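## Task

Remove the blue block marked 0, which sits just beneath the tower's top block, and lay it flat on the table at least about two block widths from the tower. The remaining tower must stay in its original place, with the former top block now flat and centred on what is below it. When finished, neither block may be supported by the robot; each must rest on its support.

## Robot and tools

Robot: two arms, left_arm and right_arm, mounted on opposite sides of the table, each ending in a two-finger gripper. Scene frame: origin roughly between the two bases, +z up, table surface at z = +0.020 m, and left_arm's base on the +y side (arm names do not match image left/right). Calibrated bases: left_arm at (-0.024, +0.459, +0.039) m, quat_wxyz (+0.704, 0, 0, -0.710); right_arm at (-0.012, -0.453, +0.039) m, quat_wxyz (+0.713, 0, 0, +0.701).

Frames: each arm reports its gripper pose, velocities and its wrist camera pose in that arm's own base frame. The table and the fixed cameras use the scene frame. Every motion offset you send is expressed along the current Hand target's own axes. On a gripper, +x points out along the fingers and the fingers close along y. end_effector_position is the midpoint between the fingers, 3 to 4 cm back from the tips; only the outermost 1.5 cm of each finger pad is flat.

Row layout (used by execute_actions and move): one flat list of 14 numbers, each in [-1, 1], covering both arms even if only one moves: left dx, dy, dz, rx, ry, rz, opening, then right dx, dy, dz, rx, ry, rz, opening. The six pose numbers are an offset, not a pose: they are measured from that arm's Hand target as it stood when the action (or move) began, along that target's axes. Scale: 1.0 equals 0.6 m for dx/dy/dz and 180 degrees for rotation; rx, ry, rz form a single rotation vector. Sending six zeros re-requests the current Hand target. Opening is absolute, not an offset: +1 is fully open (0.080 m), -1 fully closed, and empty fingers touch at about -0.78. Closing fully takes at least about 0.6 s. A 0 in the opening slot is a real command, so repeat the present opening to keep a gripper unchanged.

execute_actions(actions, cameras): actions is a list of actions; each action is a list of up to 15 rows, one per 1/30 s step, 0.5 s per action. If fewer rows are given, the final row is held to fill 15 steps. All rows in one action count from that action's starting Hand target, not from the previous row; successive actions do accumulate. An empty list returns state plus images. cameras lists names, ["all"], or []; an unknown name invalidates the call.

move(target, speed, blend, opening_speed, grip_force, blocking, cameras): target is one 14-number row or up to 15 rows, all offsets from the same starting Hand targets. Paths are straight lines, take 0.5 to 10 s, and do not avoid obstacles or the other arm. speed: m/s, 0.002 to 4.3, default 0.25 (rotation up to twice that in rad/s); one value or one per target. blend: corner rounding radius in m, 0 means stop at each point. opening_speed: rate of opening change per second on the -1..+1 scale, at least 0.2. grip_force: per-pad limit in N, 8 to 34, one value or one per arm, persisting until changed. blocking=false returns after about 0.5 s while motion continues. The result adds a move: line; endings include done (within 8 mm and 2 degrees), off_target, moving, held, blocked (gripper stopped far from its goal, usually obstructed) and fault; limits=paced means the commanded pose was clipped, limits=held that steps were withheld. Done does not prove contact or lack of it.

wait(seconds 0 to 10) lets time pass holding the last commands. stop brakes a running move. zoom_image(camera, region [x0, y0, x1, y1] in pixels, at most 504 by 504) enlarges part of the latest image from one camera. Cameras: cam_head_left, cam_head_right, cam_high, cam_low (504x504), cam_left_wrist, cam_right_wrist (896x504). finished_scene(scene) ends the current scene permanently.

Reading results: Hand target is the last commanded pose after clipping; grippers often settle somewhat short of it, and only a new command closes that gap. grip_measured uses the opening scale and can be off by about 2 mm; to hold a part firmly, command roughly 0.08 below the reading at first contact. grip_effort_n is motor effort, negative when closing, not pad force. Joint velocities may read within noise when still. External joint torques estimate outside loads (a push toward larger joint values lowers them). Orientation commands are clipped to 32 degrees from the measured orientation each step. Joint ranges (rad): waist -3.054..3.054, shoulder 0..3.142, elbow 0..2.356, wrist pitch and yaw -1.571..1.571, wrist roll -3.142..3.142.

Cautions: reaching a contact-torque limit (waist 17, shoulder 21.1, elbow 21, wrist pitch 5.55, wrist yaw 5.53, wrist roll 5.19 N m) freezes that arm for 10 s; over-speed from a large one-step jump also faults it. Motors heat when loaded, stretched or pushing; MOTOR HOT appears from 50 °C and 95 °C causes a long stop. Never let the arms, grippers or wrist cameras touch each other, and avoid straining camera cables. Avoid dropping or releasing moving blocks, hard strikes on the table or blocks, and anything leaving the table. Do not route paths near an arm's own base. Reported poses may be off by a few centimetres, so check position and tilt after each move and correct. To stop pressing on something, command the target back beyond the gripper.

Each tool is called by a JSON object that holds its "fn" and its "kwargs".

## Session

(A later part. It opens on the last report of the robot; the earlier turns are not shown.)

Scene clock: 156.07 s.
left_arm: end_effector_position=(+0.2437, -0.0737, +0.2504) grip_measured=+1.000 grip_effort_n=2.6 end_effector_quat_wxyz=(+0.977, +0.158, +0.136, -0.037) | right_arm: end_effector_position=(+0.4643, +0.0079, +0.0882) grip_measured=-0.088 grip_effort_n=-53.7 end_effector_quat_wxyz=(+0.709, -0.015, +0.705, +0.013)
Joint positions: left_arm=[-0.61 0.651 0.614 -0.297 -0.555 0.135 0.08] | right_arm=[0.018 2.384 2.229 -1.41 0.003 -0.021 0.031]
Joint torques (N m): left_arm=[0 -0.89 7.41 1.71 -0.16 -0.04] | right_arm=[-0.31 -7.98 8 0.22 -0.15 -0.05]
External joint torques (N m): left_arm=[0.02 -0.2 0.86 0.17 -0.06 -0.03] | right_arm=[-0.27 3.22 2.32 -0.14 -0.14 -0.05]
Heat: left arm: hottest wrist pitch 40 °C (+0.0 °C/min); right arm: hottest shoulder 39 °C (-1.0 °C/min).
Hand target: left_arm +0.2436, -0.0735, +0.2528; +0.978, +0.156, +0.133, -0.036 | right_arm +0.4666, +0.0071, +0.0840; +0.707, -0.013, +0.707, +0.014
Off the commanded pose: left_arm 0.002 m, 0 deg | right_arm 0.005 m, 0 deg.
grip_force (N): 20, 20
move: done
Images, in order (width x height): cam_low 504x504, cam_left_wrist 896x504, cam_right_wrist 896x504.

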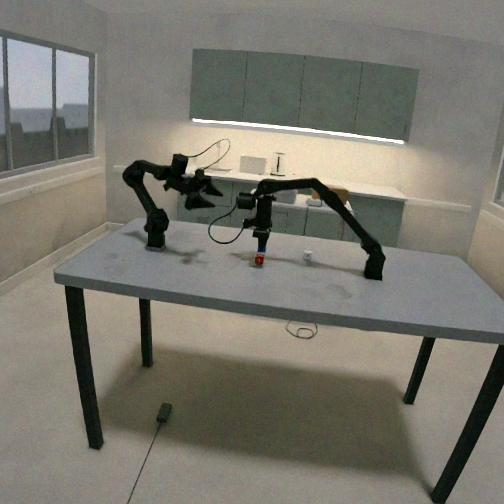

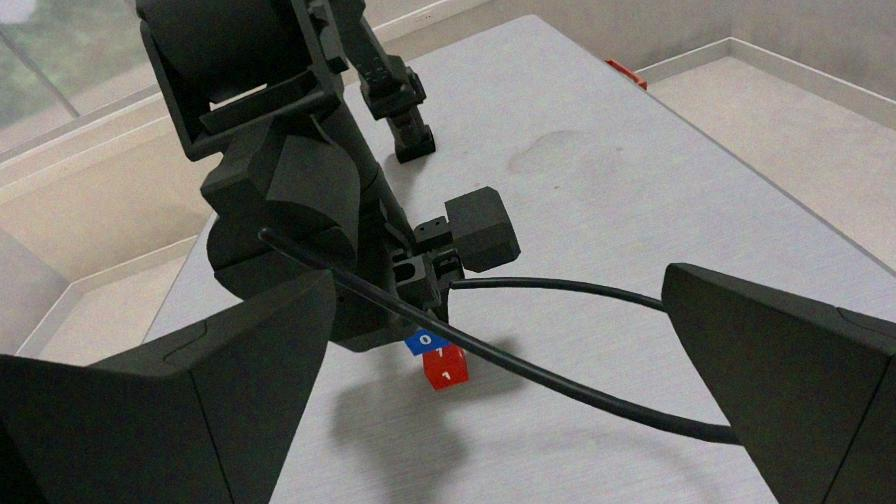

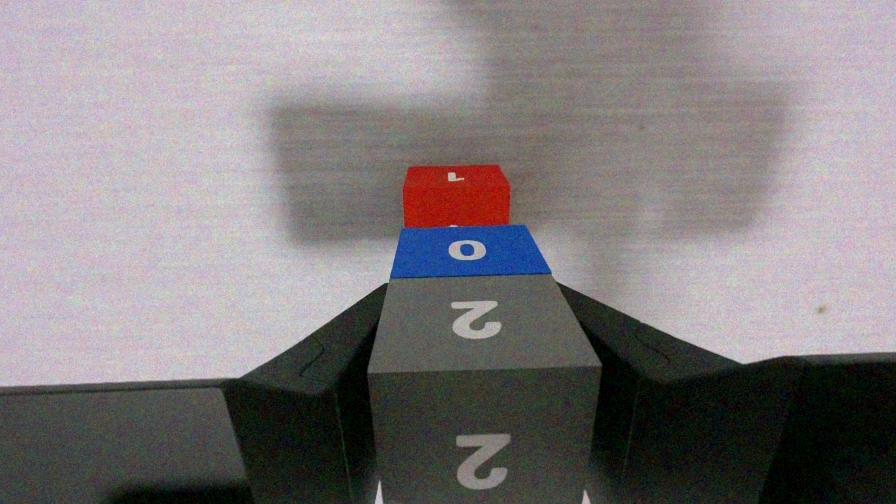

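{"fn": "move", "kwargs": {"target": [[0,0,0,0,0,0,1,-0.0167,-0.191,-0.0155,0,0,0,-0.4],[0,0,0,0,0,0,1,0.0617,-0.191,-0.0155,0,0,0,-0.4]], "speed": [0.2,0.12], "cameras": ["cam_right_wrist","cam_left_wrist","cam_low"]}}

{"fn": "zoom_image", "kwargs": {"camera": "cam_low", "region": [230, 220, 310, 280]}}

Scene clock: 170.53 s.
left_arm: end_effector_position=(+0.2437, -0.0737, +0.2504) grip_measured=+1.000 grip_effort_n=2.6 end_effector_quat_wxyz=(+0.977, +0.158, +0.136, -0.037) | right_arm: end_effector_position=(+0.4640, -0.1097, +0.0555) grip_measured=-0.088 grip_effort_n=-53.7 end_effector_quat_wxyz=(+0.715, -0.014, +0.699, +0.010)
Joint positions: left_arm=[-0.61 0.651 0.614 -0.297 -0.555 0.135 0.08] | right_arm=[-0.232 2.428 2.178 -1.298 0 -0.265 0.031]
Joint torques (N m): left_arm=[-0.03 -0.81 7.38 1.75 -0.11 -0.03] | right_arm=[0.23 -8.62 4.86 0.45 -0.09 -0.05]
External joint torques (N m): left_arm=[-0.02 -0.11 0.78 0.19 -0.01 -0.02] | right_arm=[0.26 3.03 -0.95 0.07 -0.07 -0.05]
Heat: left arm: hottest wrist pitch 40 °C (+0.0 °C/min); right arm: hottest shoulder 40 °C (+0.0 °C/min).
Hand target: left_arm +0.2436, -0.0735, +0.2528; +0.978, +0.156, +0.133, -0.036 | right_arm +0.4617, -0.1079, +0.0470; +0.707, -0.013, +0.707, +0.013
Off the commanded pose: left_arm 0.002 m, 0 deg | right_arm 0.009 m, 1 deg.
grip_force (N): 20, 20
move: off_target (right_arm)
Images, in order (width x height): cam_low 504x504, cam_left_wrist 896x504, cam_right_wrist 896x504.

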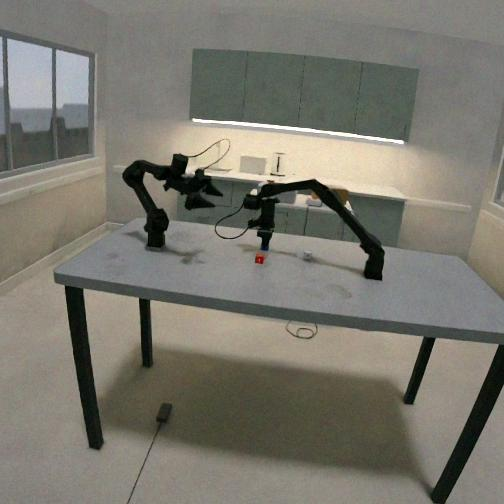

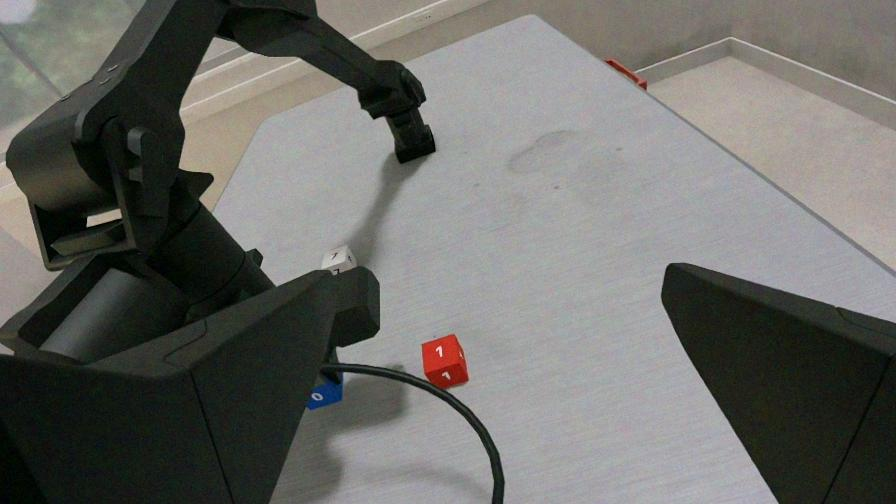

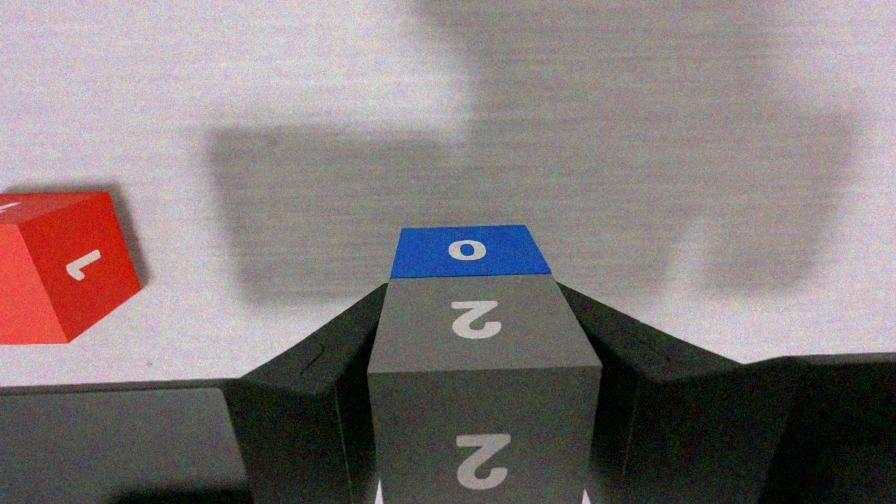

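Scaled by 6.300.

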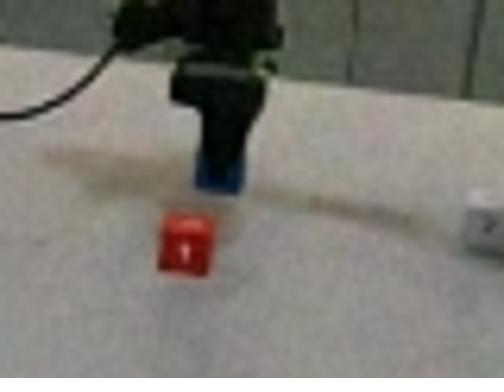

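{"fn": "move", "kwargs": {"target": [0,0,0,0,0,0,1,0.0317,0,0,0,0,0,-0.4], "speed": 0.05, "cameras": ["cam_right_wrist","cam_left_wrist","cam_low"]}}

{"fn": "zoom_image", "kwargs": {"camera": "cam_low", "region": [240, 230, 290, 280]}}

Scene clock: 175.17 s.
left_arm: end_effector_position=(+0.2437, -0.0737, +0.2504) grip_measured=+1.000 grip_effort_n=2.6 end_effector_quat_wxyz=(+0.977, +0.158, +0.136, -0.037) | right_arm: end_effector_position=(+0.4651, -0.1100, +0.0398) grip_measured=-0.088 grip_effort_n=-53.7 end_effector_quat_wxyz=(+0.717, -0.015, +0.697, +0.009)
Joint positions: left_arm=[-0.61 0.651 0.614 -0.297 -0.555 0.135 0.08] | right_arm=[-0.232 2.429 2.117 -1.228 0 -0.266 0.031]
Joint torques (N m): left_arm=[0.03 -0.81 7.48 1.72 -0.14 -0.02] | right_arm=[0.21 -8.18 4.48 0.48 -0.1 -0.05]
External joint torques (N m): left_arm=[0.05 -0.08 0.86 0.16 -0.04 -0.01] | right_arm=[0.19 3.44 -1.33 0.07 -0.08 -0.05]
Heat: left arm: hottest wrist pitch 40 °C (+0.0 °C/min); right arm: hottest shoulder 41 °C (+1.0 °C/min).
Hand target: left_arm +0.2436, -0.0735, +0.2528; +0.978, +0.156, +0.133, -0.036 | right_arm +0.4616, -0.1078, +0.0279; +0.707, -0.013, +0.707, +0.014
Off the commanded pose: left_arm 0.002 m, 0 deg | right_arm 0.012 m, 2 deg.
grip_force (N): 20, 20
move: off_target (right_arm)
Images, in order (width x height): cam_low 504x504, cam_left_wrist 896x504, cam_right_wrist 896x504.

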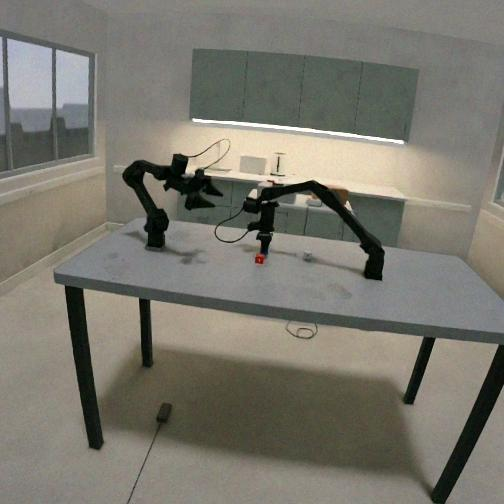

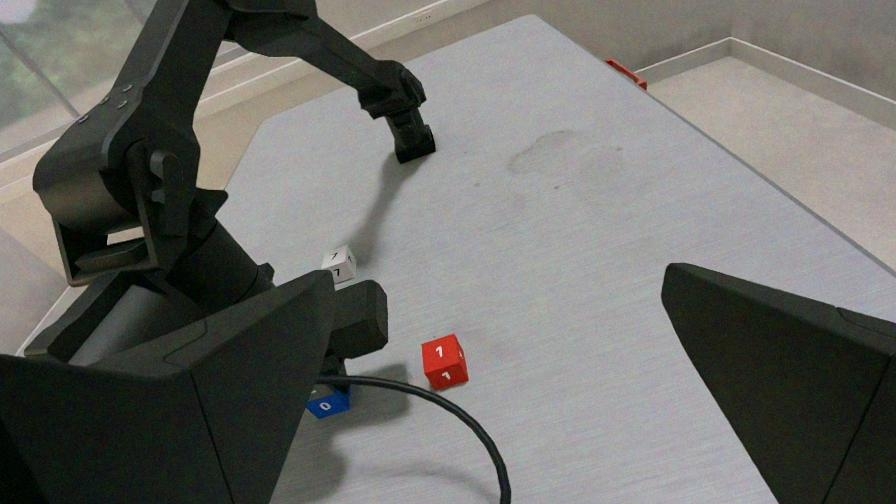

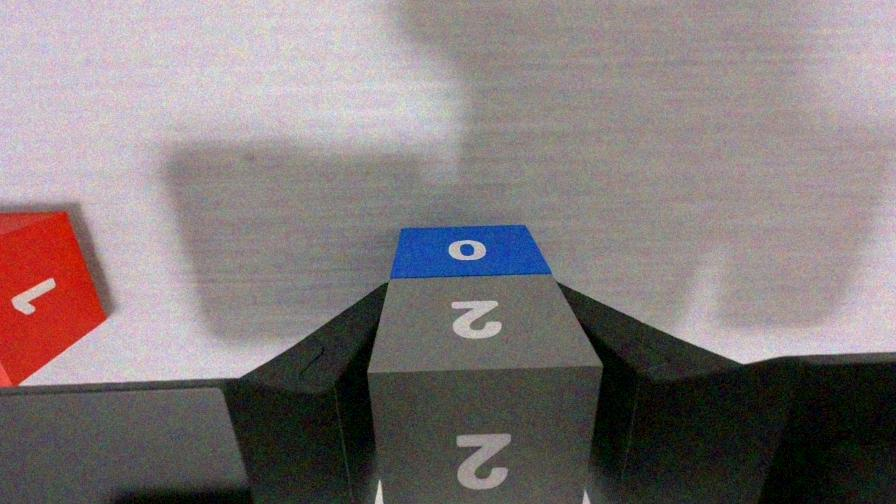

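Scaled by 10.080.

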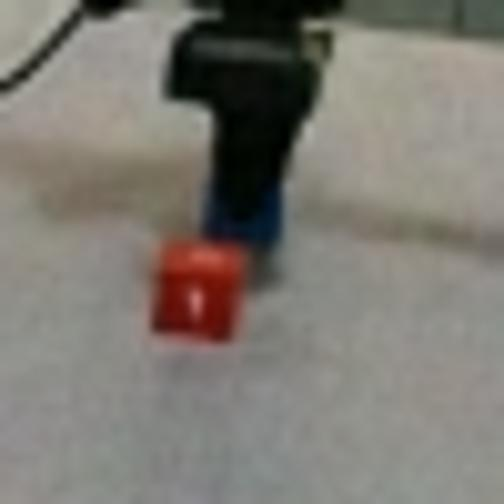

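{"fn": "move", "kwargs": {"target": [0,0,0,0,0,0,1,0.01,0,0,0,0,0,-0.4], "speed": 0.03, "cameras": ["cam_right_wrist","cam_left_wrist"]}}

Scene clock: 177.83 s.
left_arm: end_effector_position=(+0.2437, -0.0737, +0.2504) grip_measured=+1.000 grip_effort_n=2.6 end_effector_quat_wxyz=(+0.977, +0.158, +0.136, -0.037) | right_arm: end_effector_position=(+0.4647, -0.1099, +0.0372) grip_measured=-0.088 grip_effort_n=-53.7 end_effector_quat_wxyz=(+0.717, -0.015, +0.697, +0.009)
Joint positions: left_arm=[-0.61 0.651 0.614 -0.297 -0.555 0.135 0.08] | right_arm=[-0.232 2.429 2.106 -1.219 0 -0.266 0.031]
Joint torques (N m): left_arm=[0.08 -0.88 7.48 1.74 -0.13 -0.02] | right_arm=[0.24 -7.75 3.48 1.37 -0.09 -0.05]
External joint torques (N m): left_arm=[0.09 -0.17 0.87 0.19 -0.03 -0.01] | right_arm=[0.2 3.86 -2.31 0.98 -0.07 -0.05]
Heat: left arm: hottest wrist pitch 40 °C (+0.0 °C/min); right arm: hottest shoulder 41 °C (+1.0 °C/min).
Hand target: left_arm +0.2436, -0.0735, +0.2528; +0.978, +0.156, +0.133, -0.036 | right_arm +0.4617, -0.1078, +0.0219; +0.707, -0.013, +0.707, +0.014
Off the commanded pose: left_arm 0.002 m, 0 deg | right_arm 0.016 m, 2 deg.
grip_force (N): 20, 20
move: off_target (right_arm)
Images, in order (width x height): cam_left_wrist 896x504, cam_right_wrist 896x504.

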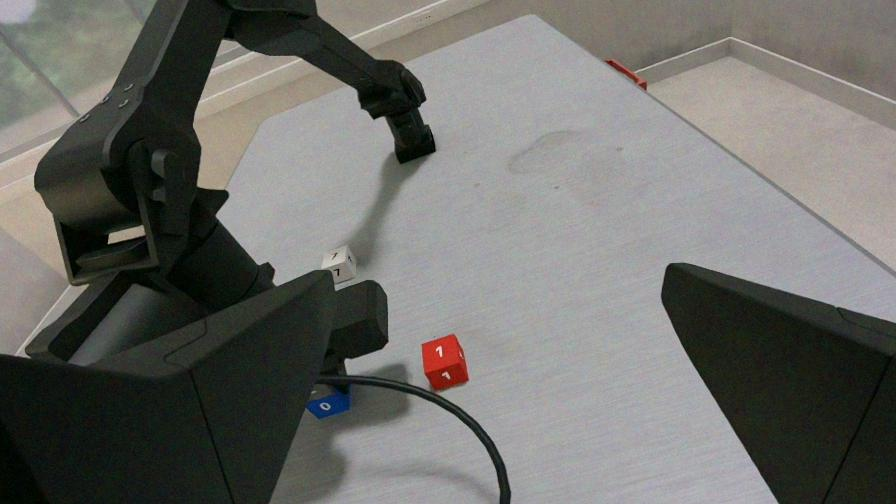

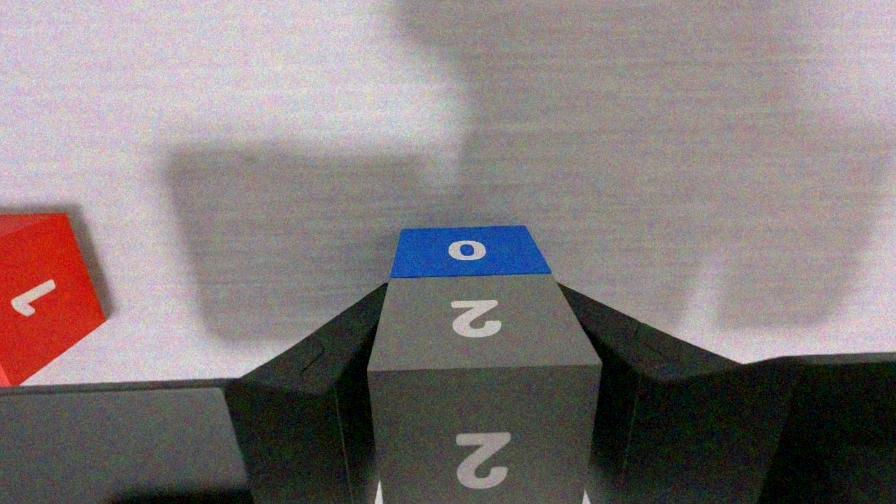

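{"fn": "move", "kwargs": {"target": [[0,0,0,0,0,0,1,-0.01,0,0,0,0,0,0.6],[0,0,0,0,0,0,1,-0.0735,0,0.005,0,0,0,0.6]], "speed": 0.1, "opening_speed": 1.0, "cameras": ["cam_right_wrist","cam_left_wrist"]}}

Scene clock: 185.60 s.
left_arm: end_effector_position=(+0.2437, -0.0737, +0.2504) grip_measured=+1.000 grip_effort_n=2.6 end_effector_quat_wxyz=(+0.977, +0.158, +0.136, -0.037) | right_arm: end_effector_position=(+0.4623, -0.1093, +0.0707) grip_measured=+0.596 grip_effort_n=21.6 end_effector_quat_wxyz=(+0.709, -0.013, +0.705, +0.011)
Joint positions: left_arm=[-0.61 0.651 0.614 -0.297 -0.555 0.135 0.08] | right_arm=[-0.232 2.441 2.261 -1.384 0 -0.266 0.062]
Joint torques (N m): left_arm=[0.03 -0.93 7.44 1.73 -0.11 -0.03] | right_arm=[0.39 -8.09 7.9 0.2 -0.1 0]
External joint torques (N m): left_arm=[0.05 -0.22 0.88 0.19 -0.02 -0.02] | right_arm=[0.36 3.66 2.11 -0.16 -0.07 0]
Heat: left arm: hottest wrist pitch 40 °C (+0.0 °C/min); right arm: hottest shoulder 41 °C (+1.0 °C/min).
Hand target: left_arm +0.2436, -0.0735, +0.2528; +0.978, +0.156, +0.133, -0.036 | right_arm +0.4646, -0.1077, +0.0658; +0.707, -0.013, +0.707, +0.014
Off the commanded pose: left_arm 0.002 m, 0 deg | right_arm 0.005 m, 0 deg.
grip_force (N): 20, 20
move: done
Images, in order (width x height): cam_left_wrist 896x504, cam_right_wrist 896x504.

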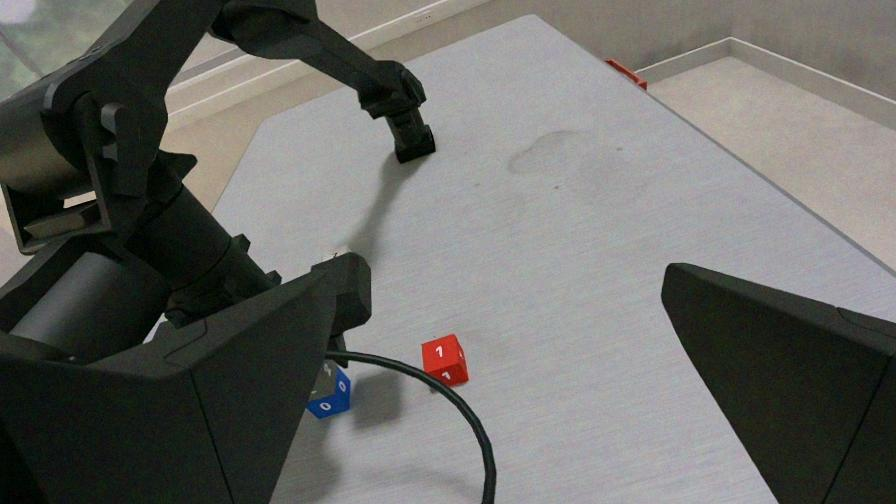

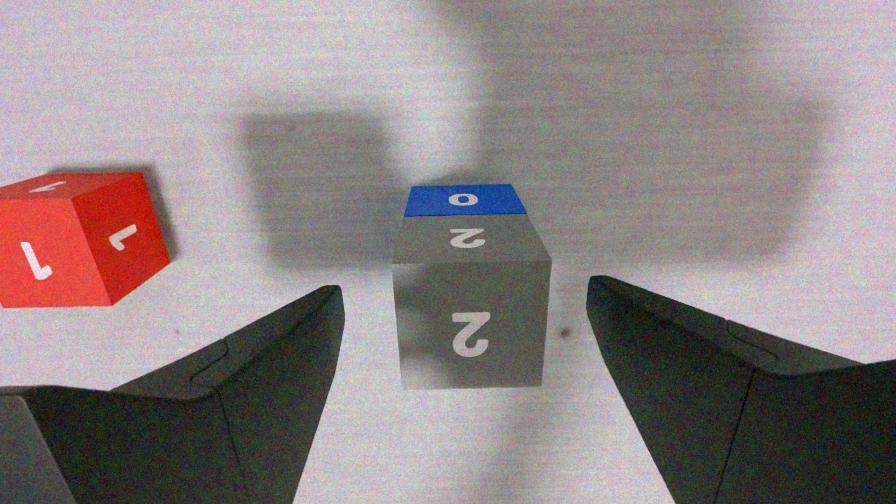

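{"fn": "move", "kwargs": {"target": [[0,0,0,0,0,0,1,0.0,0,0.007,0,0,0,0.6],[0,0,0,0,0,0,1,0.0,0,0.007,0,0,0,-0.4]], "speed": 0.1, "opening_speed": 0.9, "cameras": ["cam_right_wrist"]}}

Scene clock: 194.63 s.
left_arm: end_effector_position=(+0.2437, -0.0737, +0.2504) grip_measured=+1.000 grip_effort_n=2.6 end_effector_quat_wxyz=(+0.977, +0.158, +0.136, -0.037) | right_arm: end_effector_position=(+0.4667, -0.1090, +0.0715) grip_measured=-0.087 grip_effort_n=-53.7 end_effector_quat_wxyz=(+0.710, -0.014, +0.704, +0.012)
Joint positions: left_arm=[-0.61 0.651 0.614 -0.297 -0.555 0.135 0.08] | right_arm=[-0.229 2.467 2.311 -1.407 0 -0.266 0.031]
Joint torques (N m): left_arm=[0.05 -0.9 7.43 1.74 -0.12 -0.04] | right_arm=[0.37 -8.13 7.78 0.22 -0.1 0.07]
External joint torques (N m): left_arm=[0.05 -0.21 0.87 0.21 -0.02 -0.03] | right_arm=[0.4 3.61 2.05 -0.14 -0.08 0.07]
Heat: left arm: hottest wrist pitch 40 °C (+0.0 °C/min); right arm: hottest shoulder 41 °C (+1.0 °C/min).
Hand target: left_arm +0.2436, -0.0735, +0.2528; +0.978, +0.156, +0.133, -0.036 | right_arm +0.4688, -0.1075, +0.0659; +0.707, -0.013, +0.707, +0.014
Off the commanded pose: left_arm 0.002 m, 0 deg | right_arm 0.006 m, 0 deg.
grip_force (N): 20, 20
move: done
Images, in order (width x height): cam_right_wrist 896x504.

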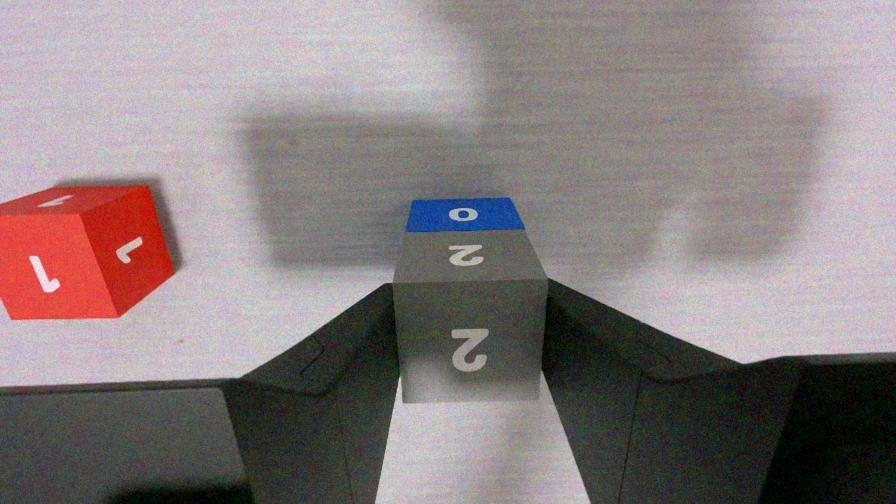

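{"fn": "move", "kwargs": {"target": [[0,0,0,0,0,0,1,-0.0333,0,0,0,0,0,-0.4],[0,0,0,0,0,0,1,-0.0417,0.1983,0.0153,0,0,0,-0.4],[0,0,0,0,0,0,1,-0.01,0.1983,0.0153,0,0.0083,0,-0.4]], "speed": [0.08,0.2,0.08], "blend": [0.008,0.01,0], "cameras": ["cam_right_wrist","cam_left_wrist","cam_low"]}}

{"fn": "zoom_image", "kwargs": {"camera": "cam_low", "region": [240, 230, 290, 280]}}

{"fn": "zoom_image", "kwargs": {"camera": "cam_right_wrist", "region": [340, 140, 600, 420]}}

Scene clock: 204.13 s.
left_arm: end_effector_position=(+0.2437, -0.0737, +0.2504) grip_measured=+1.000 grip_effort_n=3.0 end_effector_quat_wxyz=(+0.977, +0.158, +0.136, -0.037) | right_arm: end_effector_position=(+0.4755, +0.0124, +0.0812) grip_measured=-0.087 grip_effort_n=-53.7 end_effector_quat_wxyz=(+0.706, -0.015, +0.708, +0.015)
Joint positions: left_arm=[-0.61 0.651 0.614 -0.297 -0.555 0.135 0.08] | right_arm=[0.026 2.465 2.346 -1.454 0 -0.016 0.031]
Joint torques (N m): left_arm=[0.06 -0.88 7.35 1.74 -0.11 -0.05] | right_arm=[-0.08 -8.67 4.63 0.44 -0.06 0.11]
External joint torques (N m): left_arm=[0.04 -0.2 0.8 0.21 -0.01 -0.04] | right_arm=[-0.12 2.98 -1.04 0.1 -0.05 0.11]
Heat: left arm: hottest wrist pitch 40 °C (+0.0 °C/min); right arm: hottest shoulder 44 °C (+5.1 °C/min).
Hand target: left_arm +0.2436, -0.0735, +0.2528; +0.978, +0.156, +0.133, -0.036 | right_arm +0.4735, +0.0116, +0.0721; +0.698, -0.013, +0.716, +0.013
Off the commanded pose: left_arm 0.002 m, 0 deg | right_arm 0.009 m, 1 deg.
grip_force (N): 20, 20
move: off_target (right_arm); blend cut to 0.0095 m at target 2
Images, in order (width x height): cam_low 504x504, cam_left_wrist 896x504, cam_right_wrist 896x504.

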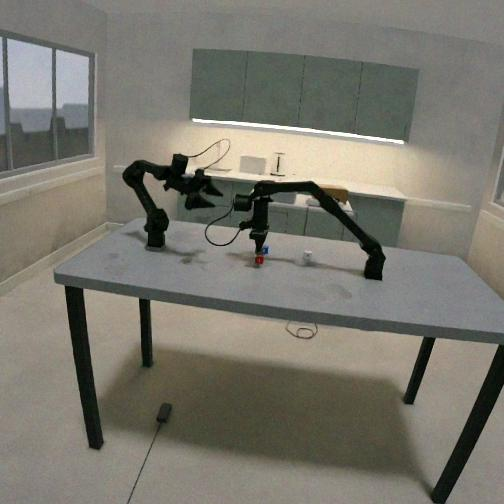

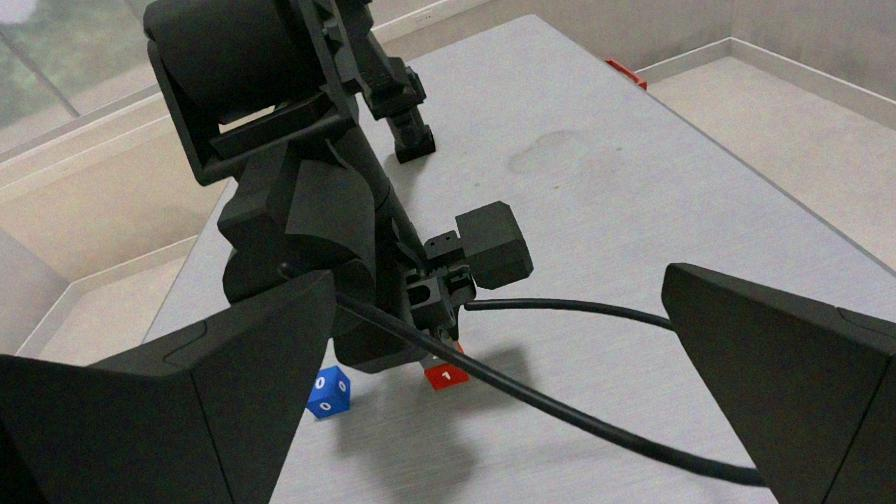

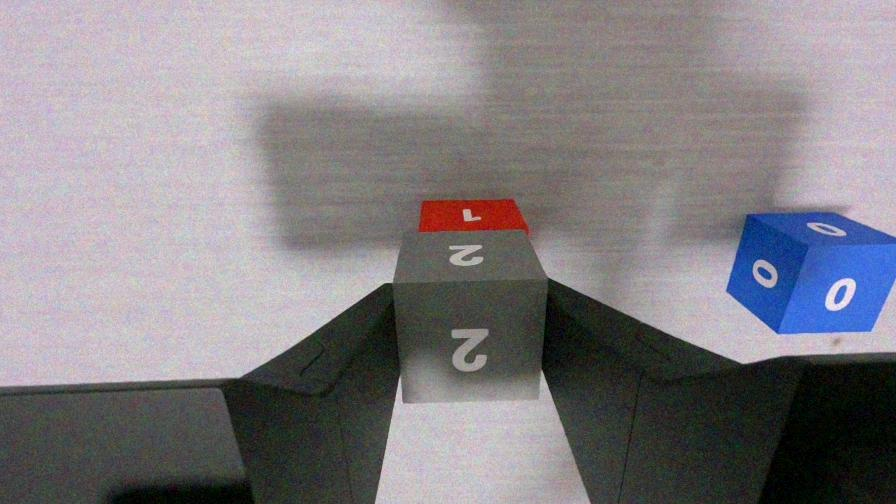

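Scaled by 10.080.

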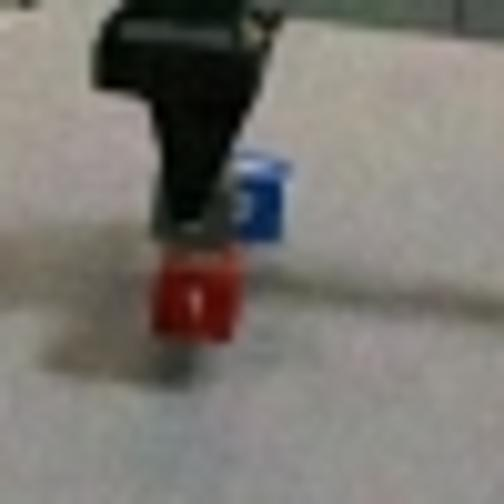

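Scaled by 1.800.

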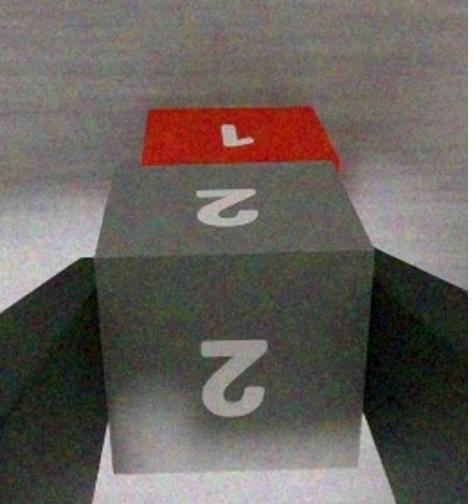

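{"fn": "move", "kwargs": {"target": [0,0,0,0,0,0,1,0.0095,-0.007,-0.0083,0,0,0,-0.4], "speed": 0.06, "cameras": ["cam_right_wrist"]}}

{"fn": "zoom_image", "kwargs": {"camera": "cam_right_wrist", "region": [340, 140, 600, 420]}}

Scene clock: 216.00 s.
left_arm: end_effector_position=(+0.2437, -0.0737, +0.2504) grip_measured=+1.000 grip_effort_n=2.6 end_effector_quat_wxyz=(+0.977, +0.158, +0.136, -0.037) | right_arm: end_effector_position=(+0.4725, +0.0096, +0.0699) grip_measured=-0.087 grip_effort_n=-53.7 end_effector_quat_wxyz=(+0.704, -0.014, +0.710, +0.014)
Joint positions: left_arm=[-0.61 0.651 0.614 -0.297 -0.555 0.135 0.08] | right_arm=[0.02 2.447 2.268 -1.401 0 -0.02 0.031]
Joint torques (N m): left_arm=[0.03 -0.88 7.35 1.73 -0.13 -0.04] | right_arm=[-0.5 -10.24 3.68 0.21 -0.03 -0.05]
External joint torques (N m): left_arm=[0.04 -0.22 0.82 0.2 -0.03 -0.03] | right_arm=[-0.52 1.47 -2.07 -0.11 -0.02 -0.05]
Heat: left arm: hottest wrist pitch 40 °C (+0.0 °C/min); right arm: hottest shoulder 46 °C (+7.0 °C/min).
Hand target: left_arm +0.2436, -0.0735, +0.2528; +0.978, +0.156, +0.133, -0.036 | right_arm +0.4686, +0.0072, +0.0665; +0.698, -0.013, +0.716, +0.013
Off the commanded pose: left_arm 0.002 m, 0 deg | right_arm 0.006 m, 1 deg.
grip_force (N): 20, 20
move: done
Images, in order (width x height): cam_right_wrist 896x504.

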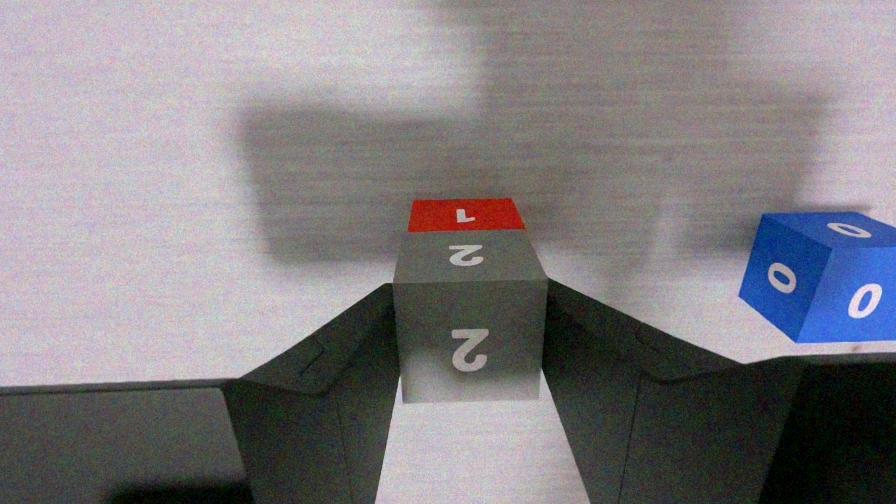

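Scaled by 1.800.

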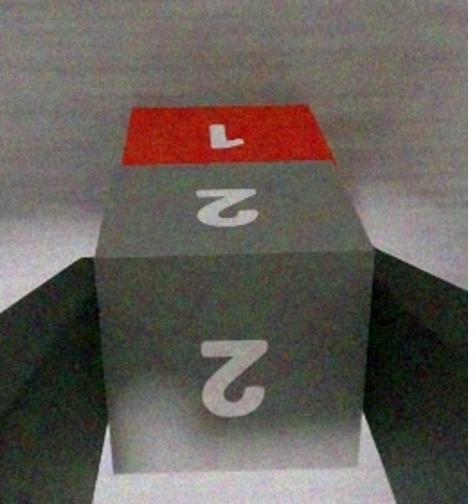

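{"fn": "move", "kwargs": {"target": [[0,0,0,0,0,0,1,0,0,0,0,0,0,0.5],[0,0,0,0,0,0,1,-0.15,0,0,0,0,0,0.5]], "speed": 0.12, "opening_speed": 0.8, "cameras": ["cam_right_wrist","cam_left_wrist","cam_low"]}}

{"fn": "zoom_image", "kwargs": {"camera": "cam_left_wrist", "region": [290, 280, 510, 440]}}

{"fn": "zoom_image", "kwargs": {"camera": "cam_low", "region": [240, 230, 290, 280]}}

Scene clock: 231.10 s.
left_arm: end_effector_position=(+0.2437, -0.0737, +0.2504) grip_measured=+1.000 grip_effort_n=2.6 end_effector_quat_wxyz=(+0.977, +0.158, +0.136, -0.037) | right_arm: end_effector_position=(+0.4687, +0.0088, +0.1485) grip_measured=+0.496 grip_effort_n=21.6 end_effector_quat_wxyz=(+0.748, -0.014, +0.663, +0.014)
Joint positions: left_arm=[-0.61 0.651 0.614 -0.297 -0.555 0.135 0.08] | right_arm=[0.019 2.319 2.353 -1.484 0 -0.02 0.057]
Joint torques (N m): left_arm=[0.02 -0.86 7.38 1.72 -0.13 -0.02] | right_arm=[-0.38 -10.67 7.31 0.66 -0.04 -0.05]
External joint torques (N m): left_arm=[0.02 -0.13 0.78 0.17 -0.03 -0.01] | right_arm=[-0.46 0.29 1.59 0.12 -0.03 -0.05]
Heat: left arm: hottest wrist pitch 40 °C (+0.0 °C/min); right arm: hottest shoulder 46 °C (+6.1 °C/min).
Hand target: left_arm +0.2436, -0.0735, +0.2528; +0.978, +0.156, +0.133, -0.036 | right_arm +0.4708, +0.0072, +0.1565; +0.698, -0.013, +0.716, +0.013
Off the commanded pose: left_arm 0.002 m, 0 deg | right_arm 0.008 m, 8 deg.
joint sent to its limit (right arm) — joint 3 (elbow), upper limit, where the elbow is as straight as it goes. The joint targets are off in orientation, not in position.
grip_force (N): 20, 20
move: off_target (right_arm)
Images, in order (width x height): cam_low 504x504, cam_left_wrist 896x504, cam_right_wrist 896x504.

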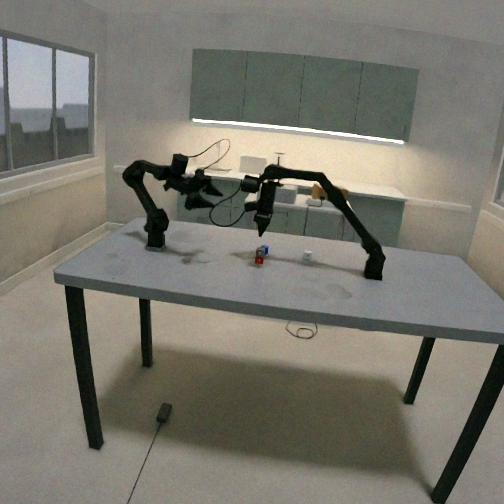

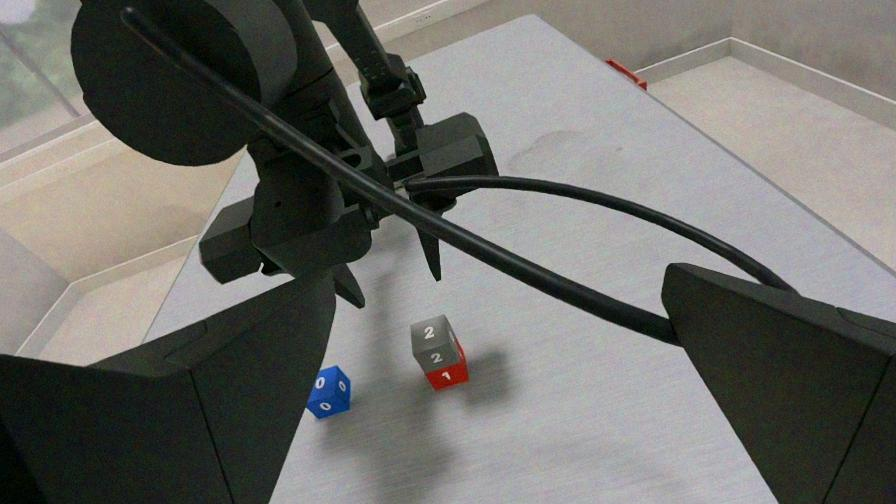

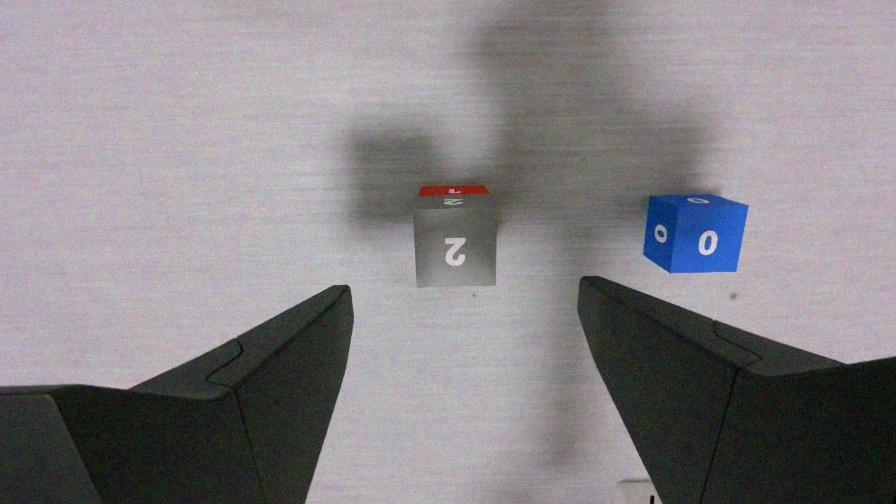

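Scaled by 2.291.

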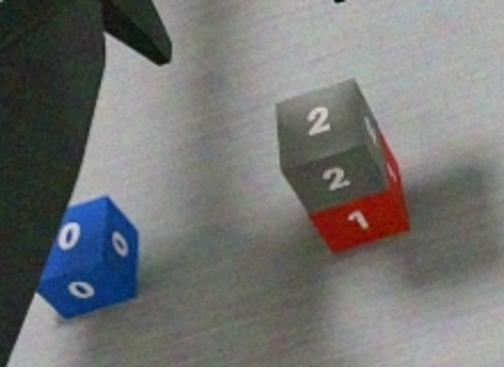

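Scaled by 10.080.

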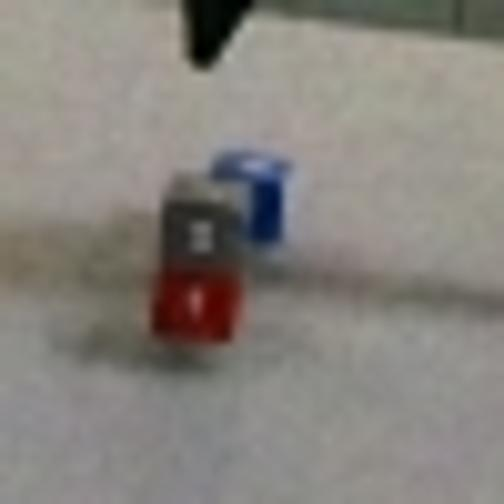

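{"fn": "finished_scene", "kwargs": {"scene": 1}}

The scene is finished: the task was done.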